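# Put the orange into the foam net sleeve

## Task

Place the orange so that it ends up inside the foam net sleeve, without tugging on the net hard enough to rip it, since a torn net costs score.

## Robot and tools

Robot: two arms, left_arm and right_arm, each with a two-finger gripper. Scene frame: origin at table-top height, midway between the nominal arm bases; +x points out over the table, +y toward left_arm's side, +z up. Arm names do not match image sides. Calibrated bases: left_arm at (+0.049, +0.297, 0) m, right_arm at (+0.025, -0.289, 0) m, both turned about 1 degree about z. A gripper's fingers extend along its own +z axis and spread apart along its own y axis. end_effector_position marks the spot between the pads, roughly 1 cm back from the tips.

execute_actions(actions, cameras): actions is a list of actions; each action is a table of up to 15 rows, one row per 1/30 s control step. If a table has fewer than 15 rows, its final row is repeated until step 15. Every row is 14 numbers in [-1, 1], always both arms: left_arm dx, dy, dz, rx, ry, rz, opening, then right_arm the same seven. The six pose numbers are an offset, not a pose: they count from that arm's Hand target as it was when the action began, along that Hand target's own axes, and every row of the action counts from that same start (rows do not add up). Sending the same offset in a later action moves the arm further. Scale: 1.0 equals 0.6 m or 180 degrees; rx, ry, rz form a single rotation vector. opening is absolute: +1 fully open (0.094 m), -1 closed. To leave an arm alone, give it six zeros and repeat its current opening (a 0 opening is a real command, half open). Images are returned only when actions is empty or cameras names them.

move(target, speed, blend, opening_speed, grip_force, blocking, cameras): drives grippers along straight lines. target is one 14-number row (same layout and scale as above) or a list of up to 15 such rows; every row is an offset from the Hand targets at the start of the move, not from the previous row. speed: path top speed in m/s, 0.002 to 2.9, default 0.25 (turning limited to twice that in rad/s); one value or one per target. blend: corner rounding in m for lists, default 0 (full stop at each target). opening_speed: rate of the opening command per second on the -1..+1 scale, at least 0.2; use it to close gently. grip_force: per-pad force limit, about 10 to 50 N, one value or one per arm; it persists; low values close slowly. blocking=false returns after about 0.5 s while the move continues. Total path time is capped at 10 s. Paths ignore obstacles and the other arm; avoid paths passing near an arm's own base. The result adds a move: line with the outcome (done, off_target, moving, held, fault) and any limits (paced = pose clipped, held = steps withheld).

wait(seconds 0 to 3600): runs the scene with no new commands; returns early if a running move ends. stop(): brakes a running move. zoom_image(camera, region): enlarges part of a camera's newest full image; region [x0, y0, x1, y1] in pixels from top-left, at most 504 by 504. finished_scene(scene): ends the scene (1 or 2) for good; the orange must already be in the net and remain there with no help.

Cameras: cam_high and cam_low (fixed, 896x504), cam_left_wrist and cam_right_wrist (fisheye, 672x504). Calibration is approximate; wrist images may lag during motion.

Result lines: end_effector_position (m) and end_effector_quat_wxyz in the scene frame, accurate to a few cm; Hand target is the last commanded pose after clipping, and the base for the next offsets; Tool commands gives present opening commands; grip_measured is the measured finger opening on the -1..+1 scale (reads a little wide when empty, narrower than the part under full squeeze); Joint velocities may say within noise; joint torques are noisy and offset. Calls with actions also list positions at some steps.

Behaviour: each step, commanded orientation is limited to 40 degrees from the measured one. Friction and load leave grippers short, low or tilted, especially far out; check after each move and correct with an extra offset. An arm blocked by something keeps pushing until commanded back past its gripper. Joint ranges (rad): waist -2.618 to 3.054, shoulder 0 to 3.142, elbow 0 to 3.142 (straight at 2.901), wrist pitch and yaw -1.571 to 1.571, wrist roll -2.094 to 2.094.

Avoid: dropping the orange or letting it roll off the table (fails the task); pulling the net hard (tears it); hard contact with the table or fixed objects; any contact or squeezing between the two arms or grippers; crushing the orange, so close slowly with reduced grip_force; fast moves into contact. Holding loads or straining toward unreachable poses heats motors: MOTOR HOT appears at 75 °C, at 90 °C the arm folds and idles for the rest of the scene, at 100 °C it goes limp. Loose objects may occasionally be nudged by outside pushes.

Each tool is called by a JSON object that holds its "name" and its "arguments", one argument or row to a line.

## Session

{"name": "execute_actions", "arguments": {
  "actions": []
}}

{"name": "zoom_image", "arguments": {
  "camera": "cam_low",
  "region": [420, 20, 640, 280]
}}

Scene clock: 0.00 s.
left_arm: end_effector_position=(+0.3276, +0.0131, +0.0820) grip_measured=-0.975 end_effector_quat_wxyz=(+0.284, +0.077, +0.764, -0.575) | right_arm: end_effector_position=(+0.3221, -0.0858, +0.0869) grip_measured=-0.962 end_effector_quat_wxyz=(-0.645, +0.707, -0.289, -0.029)
Joint positions: left_arm=[-0.494 1.852 0.388 1.233 0.685 -0.865 0.001] | right_arm=[0.192 1.777 0.367 1.082 -1.029 -1.422 0.002]
Joint velocities: within noise
Joint torques (N m): no reading
Heat: left arm: 31 °C; right arm: 30 °C.
Hand target: left_arm +0.3319, +0.0137, +0.0867; +0.292, +0.077, +0.760, -0.575 | right_arm +0.3260, -0.0867, +0.0936; -0.651, +0.704, -0.283, -0.022
Tool commands: left_gripper/opening=-1.0 right_gripper/opening=-1.0
camera_calibration:
cam_left_wrist: T_world_to_cam=[[-0.42696, -0.35456, 0.83186, 0.07654], [-0.8993, 0.26281, -0.34956, 0.36178], [-0.09469, -0.89734, -0.43107, 0.19297]] pos_world=[0.37629, 0.10522, 0.14597]
cam_right_wrist: T_world_to_cam=[[0.4323, 0.05715, 0.89992, -0.21416], [0.61923, -0.74428, -0.2502, -0.19596], [0.65549, 0.66542, -0.35714, -0.00788]] pos_world=[0.21909, -0.12837, 0.14089]

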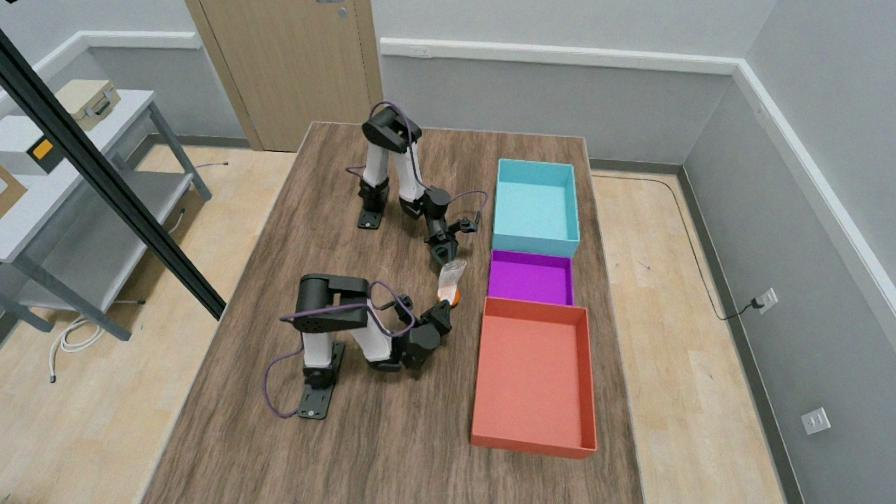

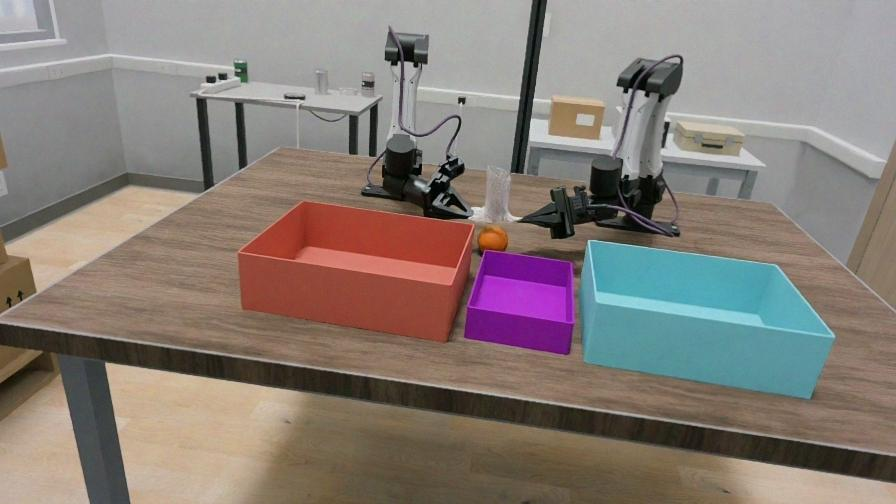

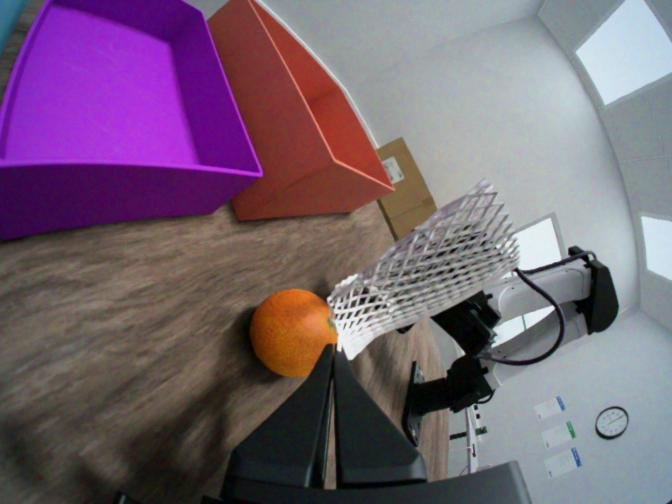

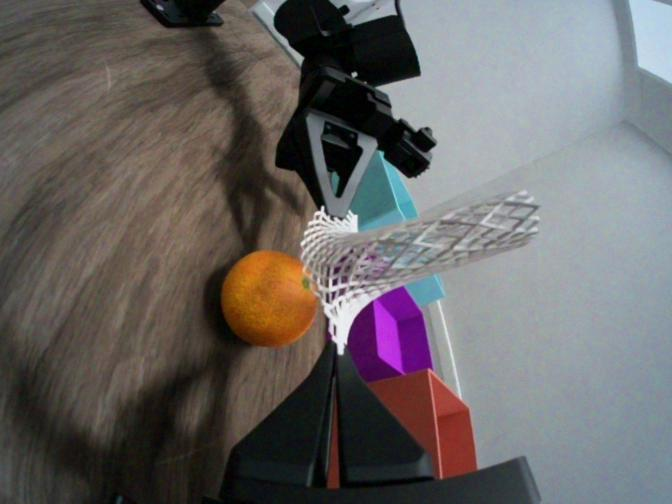

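Scaled by 1.938.

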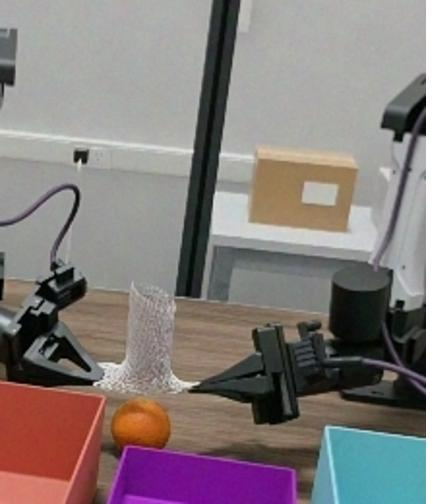

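{"name": "zoom_image", "arguments": {
  "camera": "cam_high",
  "region": [400, 230, 500, 330]
}}

{"name": "zoom_image", "arguments": {
  "camera": "cam_left_wrist",
  "region": [220, 150, 560, 400]
}}

{"name": "zoom_image", "arguments": {
  "camera": "cam_right_wrist",
  "region": [200, 150, 560, 400]
}}

Scaled by 5.040.

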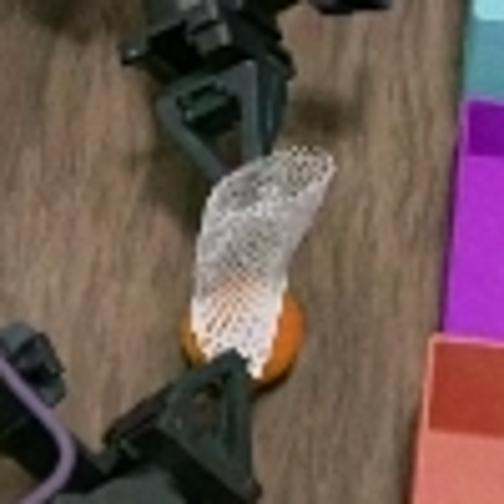

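Scaled by 1.482 from the camera's image (finer frame: 960x720).

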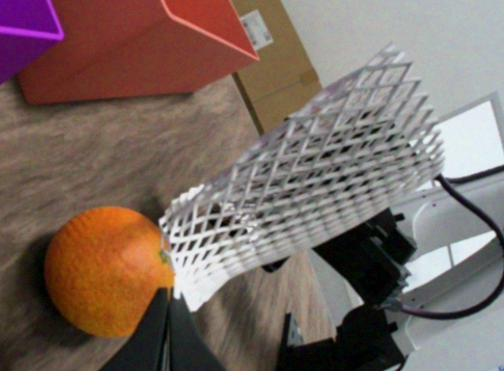

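Scaled by 1.400 from the camera's image (finer frame: 960x720).

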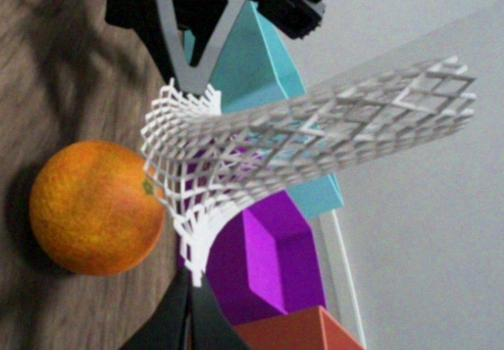

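{"name": "move", "arguments": {
  "target": [0.034,0.051,0.0137,-0.075,0.033,0.077,-1,0.032,0.06,0.021,-0.071,0.044,-0.077,-1],
  "speed": 0.1,
  "cameras": ["all"]
}}

{"name": "zoom_image", "arguments": {
  "camera": "cam_high",
  "region": [400, 230, 500, 330]
}}

{"name": "zoom_image", "arguments": {
  "camera": "cam_low",
  "region": [400, 150, 600, 280]
}}

Scene clock: 37.80 s.
left_arm: end_effector_position=(+0.3263, +0.0122, +0.0424) grip_measured=-0.975 end_effector_quat_wxyz=(+0.318, +0.159, +0.821, -0.447) | right_arm: end_effector_position=(+0.3248, -0.0809, +0.0475) grip_measured=-0.963 end_effector_quat_wxyz=(-0.552, +0.798, -0.234, +0.065)
Joint positions: left_arm=[-0.563 1.783 0.43 0.878 0.51 -0.517 0.001] | right_arm=[0.269 1.714 0.422 0.694 -0.824 -1.866 0.002]
Joint torques (N m): left_arm=[-0.38 -9.4 5.56 1.32 -0.24 0.23] | right_arm=[0.36 -7.01 5.76 1.09 0.08 -0.07]
Heat: left arm: 35 °C; right arm: 33 °C.
Hand target: left_arm +0.3321, +0.0116, +0.0491; +0.327, +0.163, +0.822, -0.438 | right_arm +0.3310, -0.0819, +0.0514; -0.545, +0.801, -0.236, +0.074
Off the commanded pose: left_arm 0.009 m, 2 deg | right_arm 0.007 m, 1 deg.
move: done
cam_left_wrist: T_world_to_cam=[[-0.52851, -0.57536, 0.62421, 0.15321], [-0.84861, 0.37818, -0.36992, 0.32992], [-0.02323, -0.72522, -0.68813, 0.16043]] pos_world=[0.36467, 0.07972, 0.13681]
cam_right_wrist: T_world_to_cam=[[0.2879, 0.33645, 0.89661, -0.11048], [0.64407, -0.76091, 0.07872, -0.22886], [0.70873, 0.55482, -0.43576, -0.04938]] pos_world=[0.21421, -0.10958, 0.09555]

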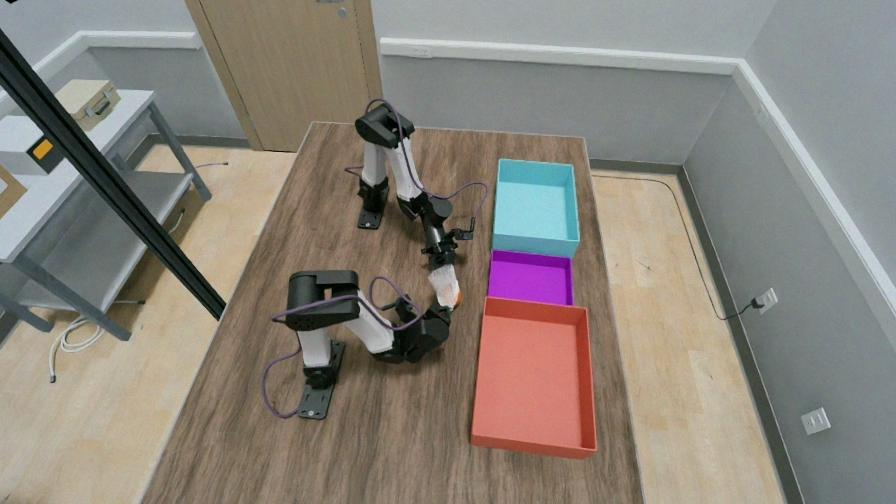

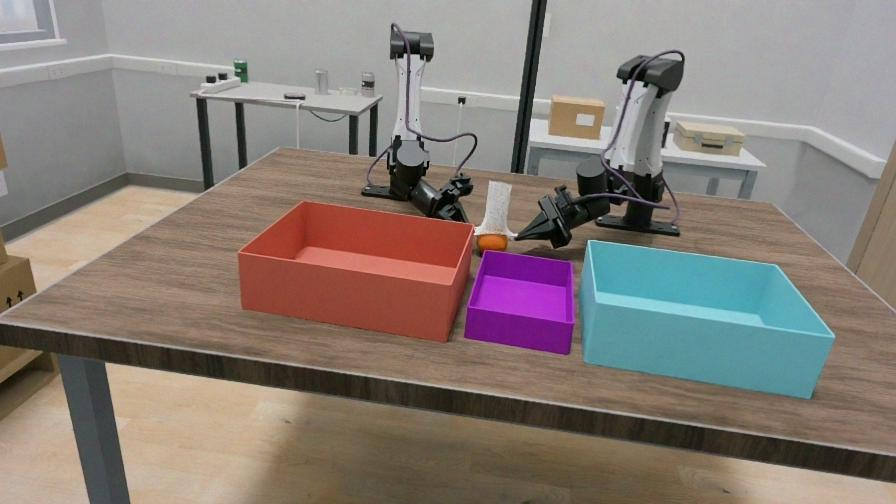

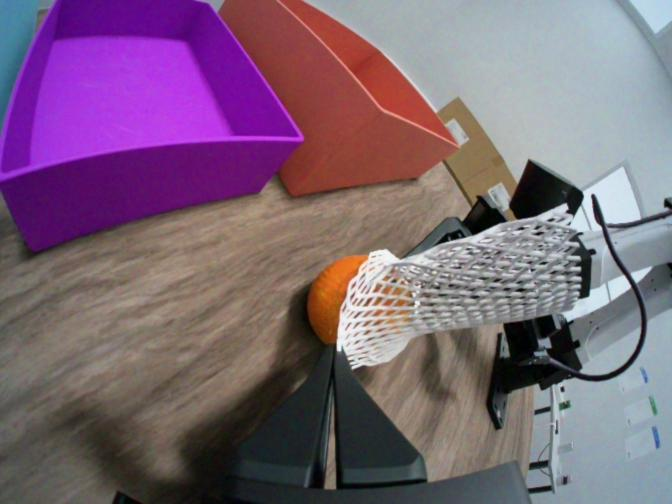

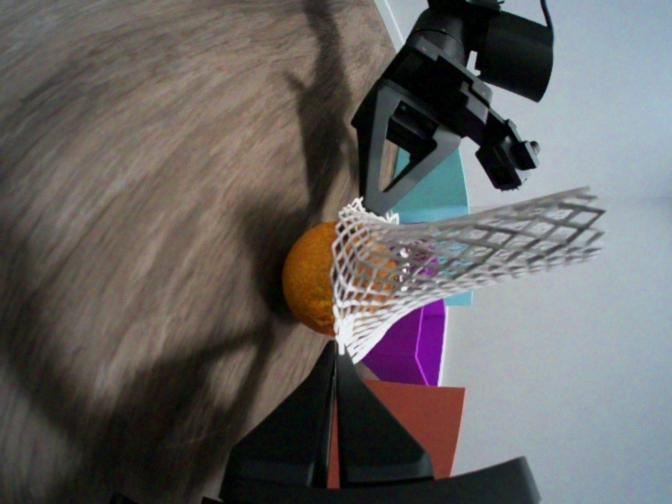

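Scaled by 5.040.

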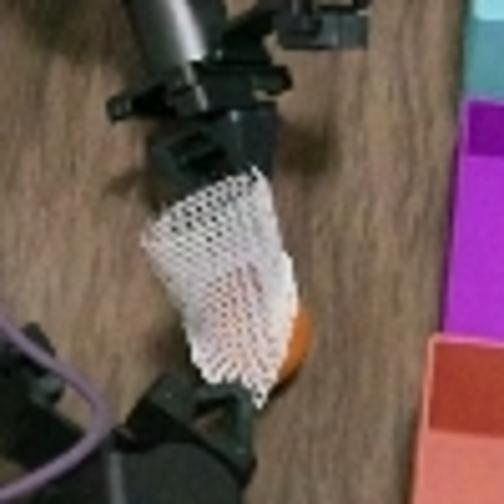

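Scaled by 2.520.

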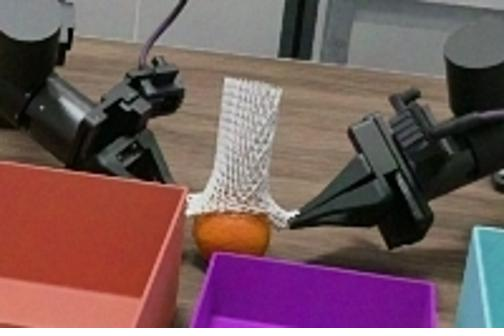

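{"name": "move", "arguments": {
  "target": [0.014,0.027,0.018,-0.003,0.088,-0.129,-1,0.019,0.037,0.0215,-0.071,-0.046,0.13,-1],
  "speed": 0.08,
  "cameras": ["all"]
}}

{"name": "zoom_image", "arguments": {
  "camera": "cam_high",
  "region": [400, 230, 500, 330]
}}

{"name": "zoom_image", "arguments": {
  "camera": "cam_left_wrist",
  "region": [220, 180, 520, 420]
}}

{"name": "zoom_image", "arguments": {
  "camera": "cam_right_wrist",
  "region": [200, 150, 500, 400]
}}

{"name": "zoom_image", "arguments": {
  "camera": "cam_low",
  "region": [400, 150, 600, 280]
}}

Scene clock: 57.37 s.
left_arm: end_effector_position=(+0.3356, +0.0074, +0.0376) grip_measured=-0.976 end_effector_quat_wxyz=(+0.136, +0.069, +0.868, -0.473) | right_arm: end_effector_position=(+0.3383, -0.0823, +0.0267) grip_measured=-0.963 end_effector_quat_wxyz=(-0.481, +0.798, -0.348, -0.108)
Joint positions: left_arm=[-0.49 1.792 0.677 0.369 0.706 -0.671 0.001] | right_arm=[0.227 1.823 0.724 0.103 -0.911 -1.822 0.002]
Joint torques (N m): left_arm=[1.07 -5.81 6.64 1.08 0.08 -0.09] | right_arm=[-0.7 -5.68 6.42 0.67 -0.28 0.17]
Heat: left arm: 36 °C; right arm: 34 °C.
Hand target: left_arm +0.3391, +0.0117, +0.0291; +0.118, +0.051, +0.876, -0.464 | right_arm +0.3392, -0.0828, +0.0246; -0.473, +0.795, -0.360, -0.122
Off the commanded pose: left_arm 0.010 m, 3 deg | right_arm 0.002 m, 2 deg.
move: off_target (left_arm)
cam_left_wrist: T_world_to_cam=[[-0.23707, -0.56977, 0.78687, 0.05445], [-0.91979, 0.39234, 0.00698, 0.34747], [-0.3127, -0.7221, -0.61708, 0.24834]] pos_world=[0.41016, 0.07402, 0.10798]
cam_right_wrist: T_world_to_cam=[[0.64011, 0.35023, 0.68381, -0.20764], [0.6194, -0.76182, -0.18963, -0.22156], [0.45453, 0.54494, -0.70458, 0.02512]] pos_world=[0.25872, -0.10976, 0.11768]

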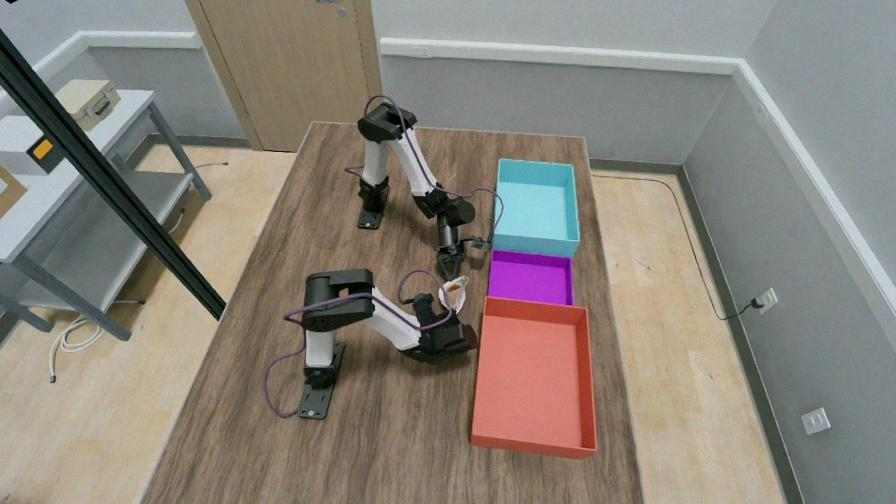

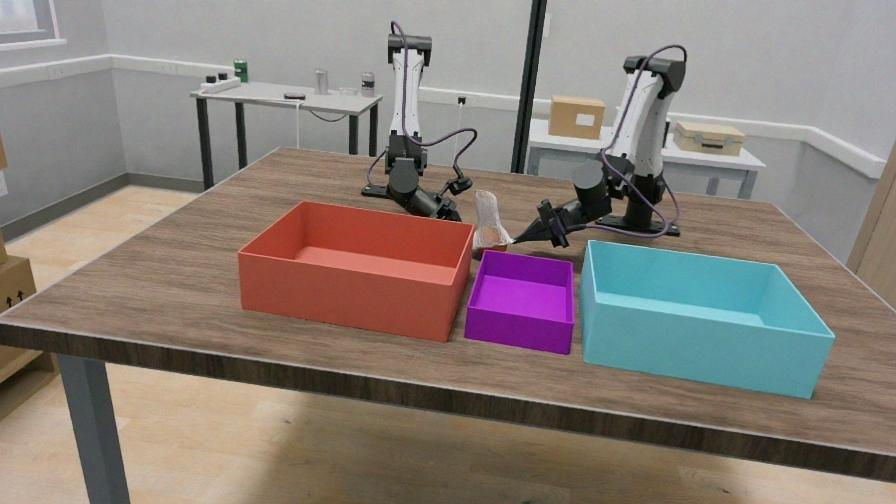

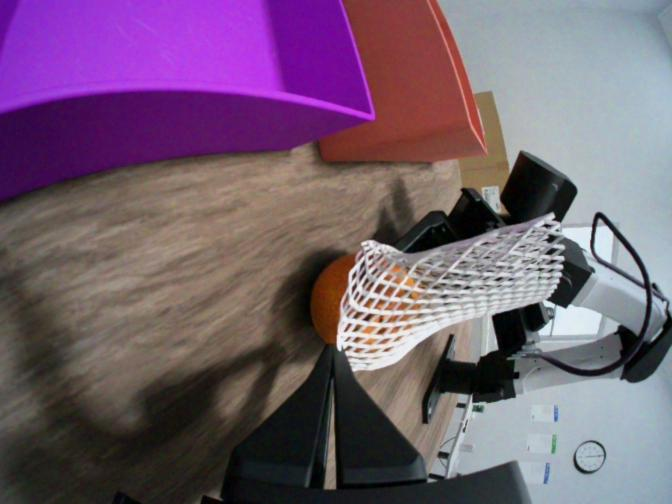

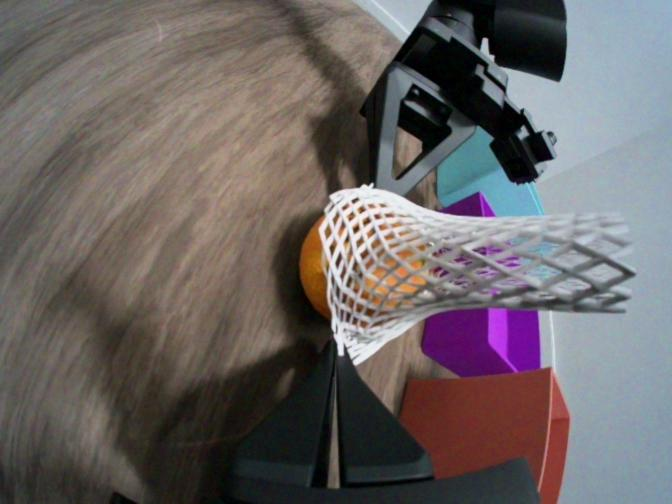

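Scaled by 5.040.

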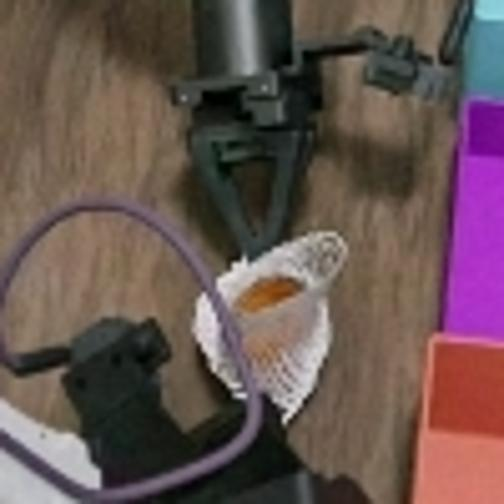

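Scaled by 1.680 from the camera's image (finer frame: 960x720).

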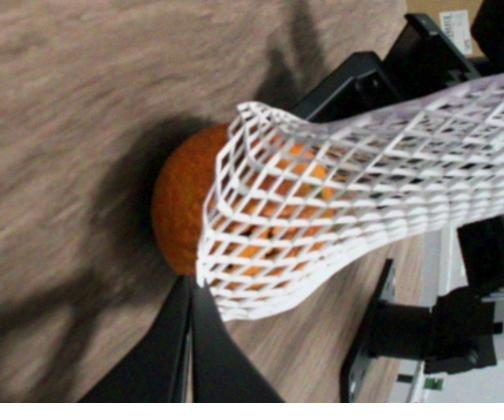

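Scaled by 1.680 from the camera's image (finer frame: 960x720).

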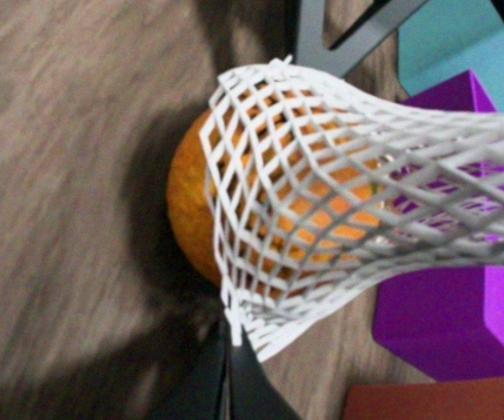

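Scaled by 2.520.

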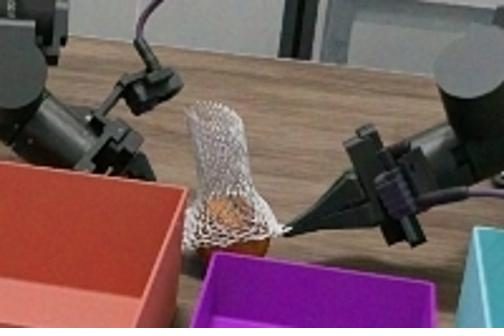

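{"name": "move", "arguments": {
  "target": [0.010,0.032,0.0216,0,0,0,-1,0.014,0.018,0.014,0,0,0,-1],
  "speed": 0.06,
  "cameras": ["all"]
}}

{"name": "zoom_image", "arguments": {
  "camera": "cam_left_wrist",
  "region": [220, 180, 520, 420]
}}

{"name": "zoom_image", "arguments": {
  "camera": "cam_right_wrist",
  "region": [200, 150, 500, 400]
}}

Scene clock: 65.30 s.
left_arm: end_effector_position=(+0.3338, +0.0070, +0.0129) grip_measured=-0.977 end_effector_quat_wxyz=(+0.118, +0.064, +0.873, -0.469) | right_arm: end_effector_position=(+0.3332, -0.0803, +0.0175) grip_measured=-0.963 end_effector_quat_wxyz=(-0.480, +0.793, -0.352, -0.131)
Joint positions: left_arm=[-0.49 1.881 0.677 0.42 0.716 -0.671 0.001] | right_arm=[0.227 1.864 0.724 0.113 -0.94 -1.814 0.002]
Joint torques (N m): left_arm=[1.14 -5.98 4.57 1.57 0.01 -0.05] | right_arm=[-0.95 -4.72 4.33 1.17 -0.06 0.08]
Heat: left arm: 36 °C; right arm: 34 °C.
Hand target: left_arm +0.3392, +0.0117, +0.0051; +0.118, +0.051, +0.876, -0.464 | right_arm +0.3390, -0.0828, +0.0085; -0.473, +0.795, -0.360, -0.122
Off the commanded pose: left_arm 0.011 m, 2 deg | right_arm 0.011 m, 2 deg.
move: off_target (left_arm, right_arm)
cam_left_wrist: T_world_to_cam=[[-0.21205, -0.57869, 0.7875, 0.06488], [-0.91618, 0.39813, 0.04587, 0.34437], [-0.34007, -0.71177, -0.6146, 0.24124]] pos_world=[0.41131, 0.07214, 0.08138]
cam_right_wrist: T_world_to_cam=[[0.66512, 0.34531, 0.66211, -0.20704], [0.61911, -0.75074, -0.2304, -0.21693], [0.41751, 0.56316, -0.71312, 0.03378]] pos_world=[0.25791, -0.11039, 0.11119]

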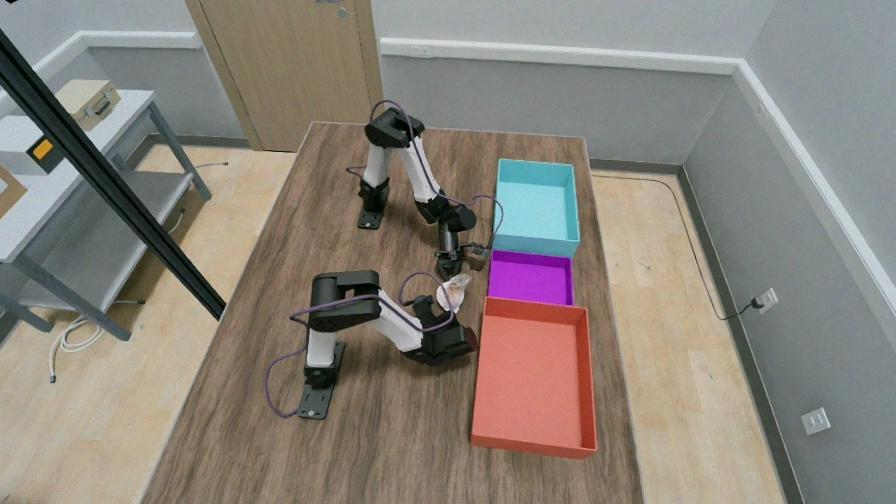

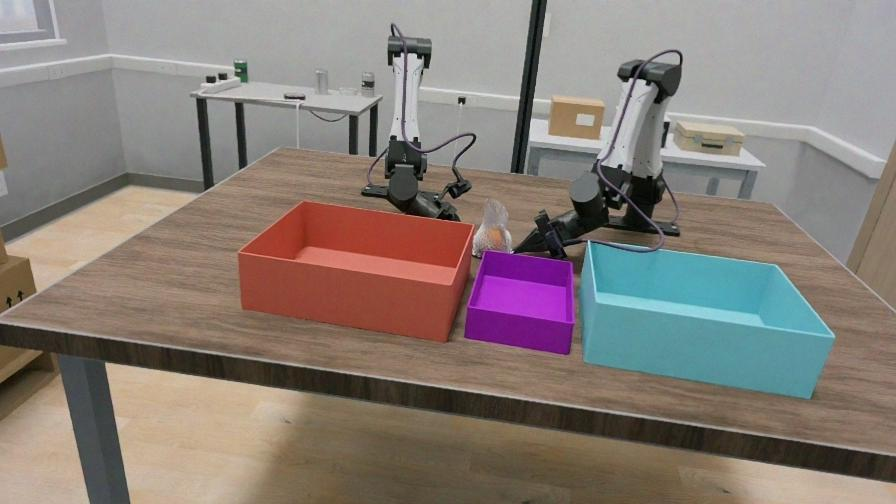

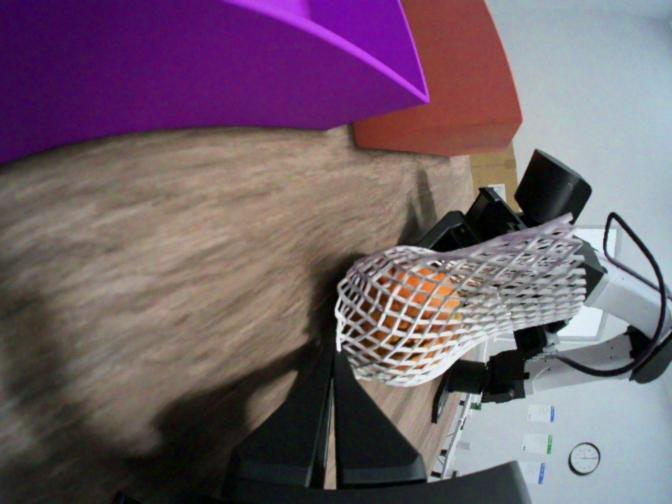

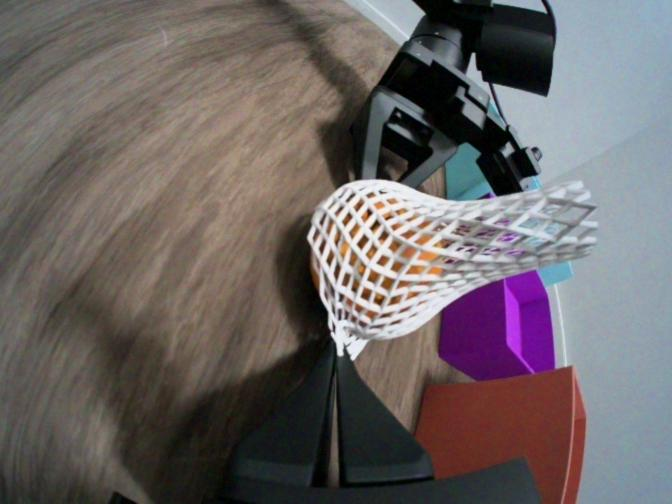

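Scaled by 1.680 from the camera's image (finer frame: 960x720).

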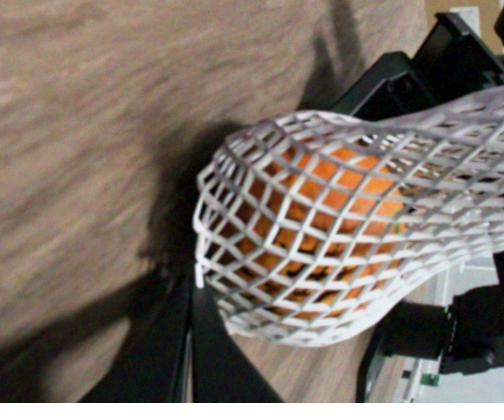

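Scaled by 1.680 from the camera's image (finer frame: 960x720).

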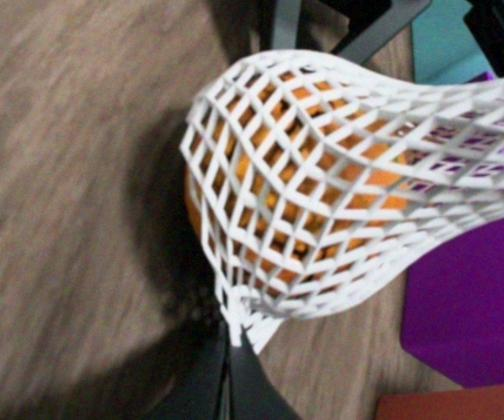

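{"name": "move", "arguments": {
  "target": [
    [-0.003,-0.009,-0.006,0,0,0,-0.7,-0.0045,-0.0055,-0.0044,0,0,0,-0.7],
    [-0.003,-0.009,-0.11,0,0,0,-0.7,-0.0045,-0.0055,-0.11,0,0,0,-0.7]
  ],
  "speed": 0.05,
  "opening_speed": 0.3,
  "cameras": ["all"]
}}

Scene clock: 74.30 s.
left_arm: end_effector_position=(+0.3328, +0.0624, +0.0370) grip_measured=-0.702 end_effector_quat_wxyz=(+0.115, +0.042, +0.880, -0.459) | right_arm: end_effector_position=(+0.3226, -0.1371, +0.0316) grip_measured=-0.702 end_effector_quat_wxyz=(-0.459, +0.795, -0.374, -0.132)
Joint positions: left_arm=[-0.327 1.697 0.638 0.154 0.794 -0.541 0.014] | right_arm=[0.048 1.768 0.761 -0.282 -0.968 -2.083 0.014]
Joint torques (N m): left_arm=[0.76 -9.91 4.75 1.04 0.28 0.24] | right_arm=[-0.66 -8.43 6.69 0.44 -0.53 -0.11]
Heat: left arm: 37 °C; right arm: 34 °C.
Hand target: left_arm +0.3294, +0.0632, +0.0456; +0.118, +0.051, +0.876, -0.464 | right_arm +0.3296, -0.1360, +0.0467; -0.473, +0.795, -0.360, -0.122
Off the commanded pose: left_arm 0.009 m, 1 deg | right_arm 0.017 m, 3 deg.
move: off_target (right_arm)
cam_left_wrist: T_world_to_cam=[[-0.16764, -0.5999, 0.78232, 0.06449], [-0.9296, 0.3604, 0.07717, 0.32593], [-0.32825, -0.7143, -0.61808, 0.29152]] pos_world=[0.40949, 0.12946, 0.10458]
cam_right_wrist: T_world_to_cam=[[0.69784, 0.35398, 0.62267, -0.19786], [0.59062, -0.77619, -0.22068, -0.24428], [0.40519, 0.52176, -0.75072, 0.07979]] pos_world=[0.25002, -0.1612, 0.12919]

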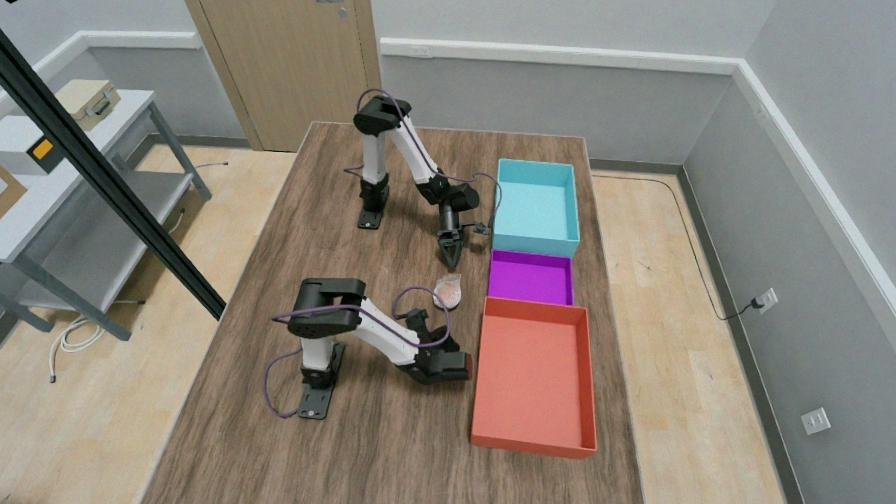

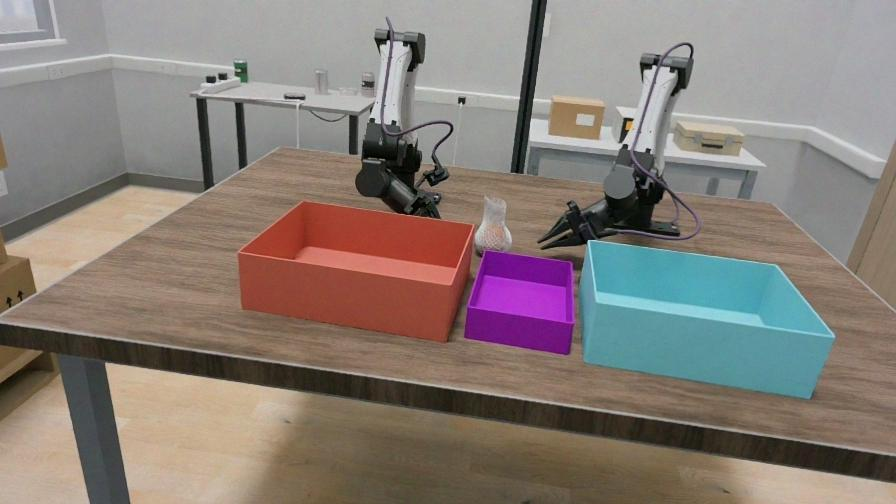

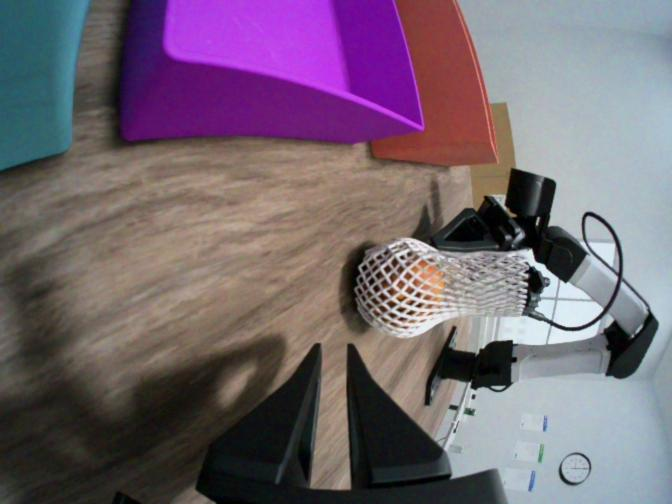

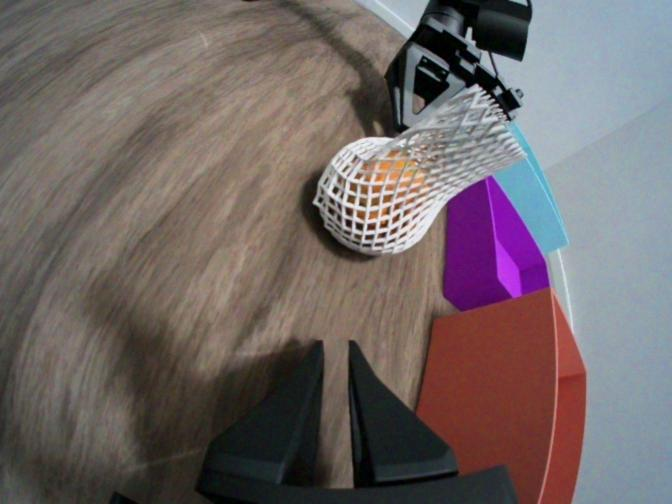

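{"name": "finished_scene", "arguments": {
  "scene": 2
}}

The scene is finished: the task was done.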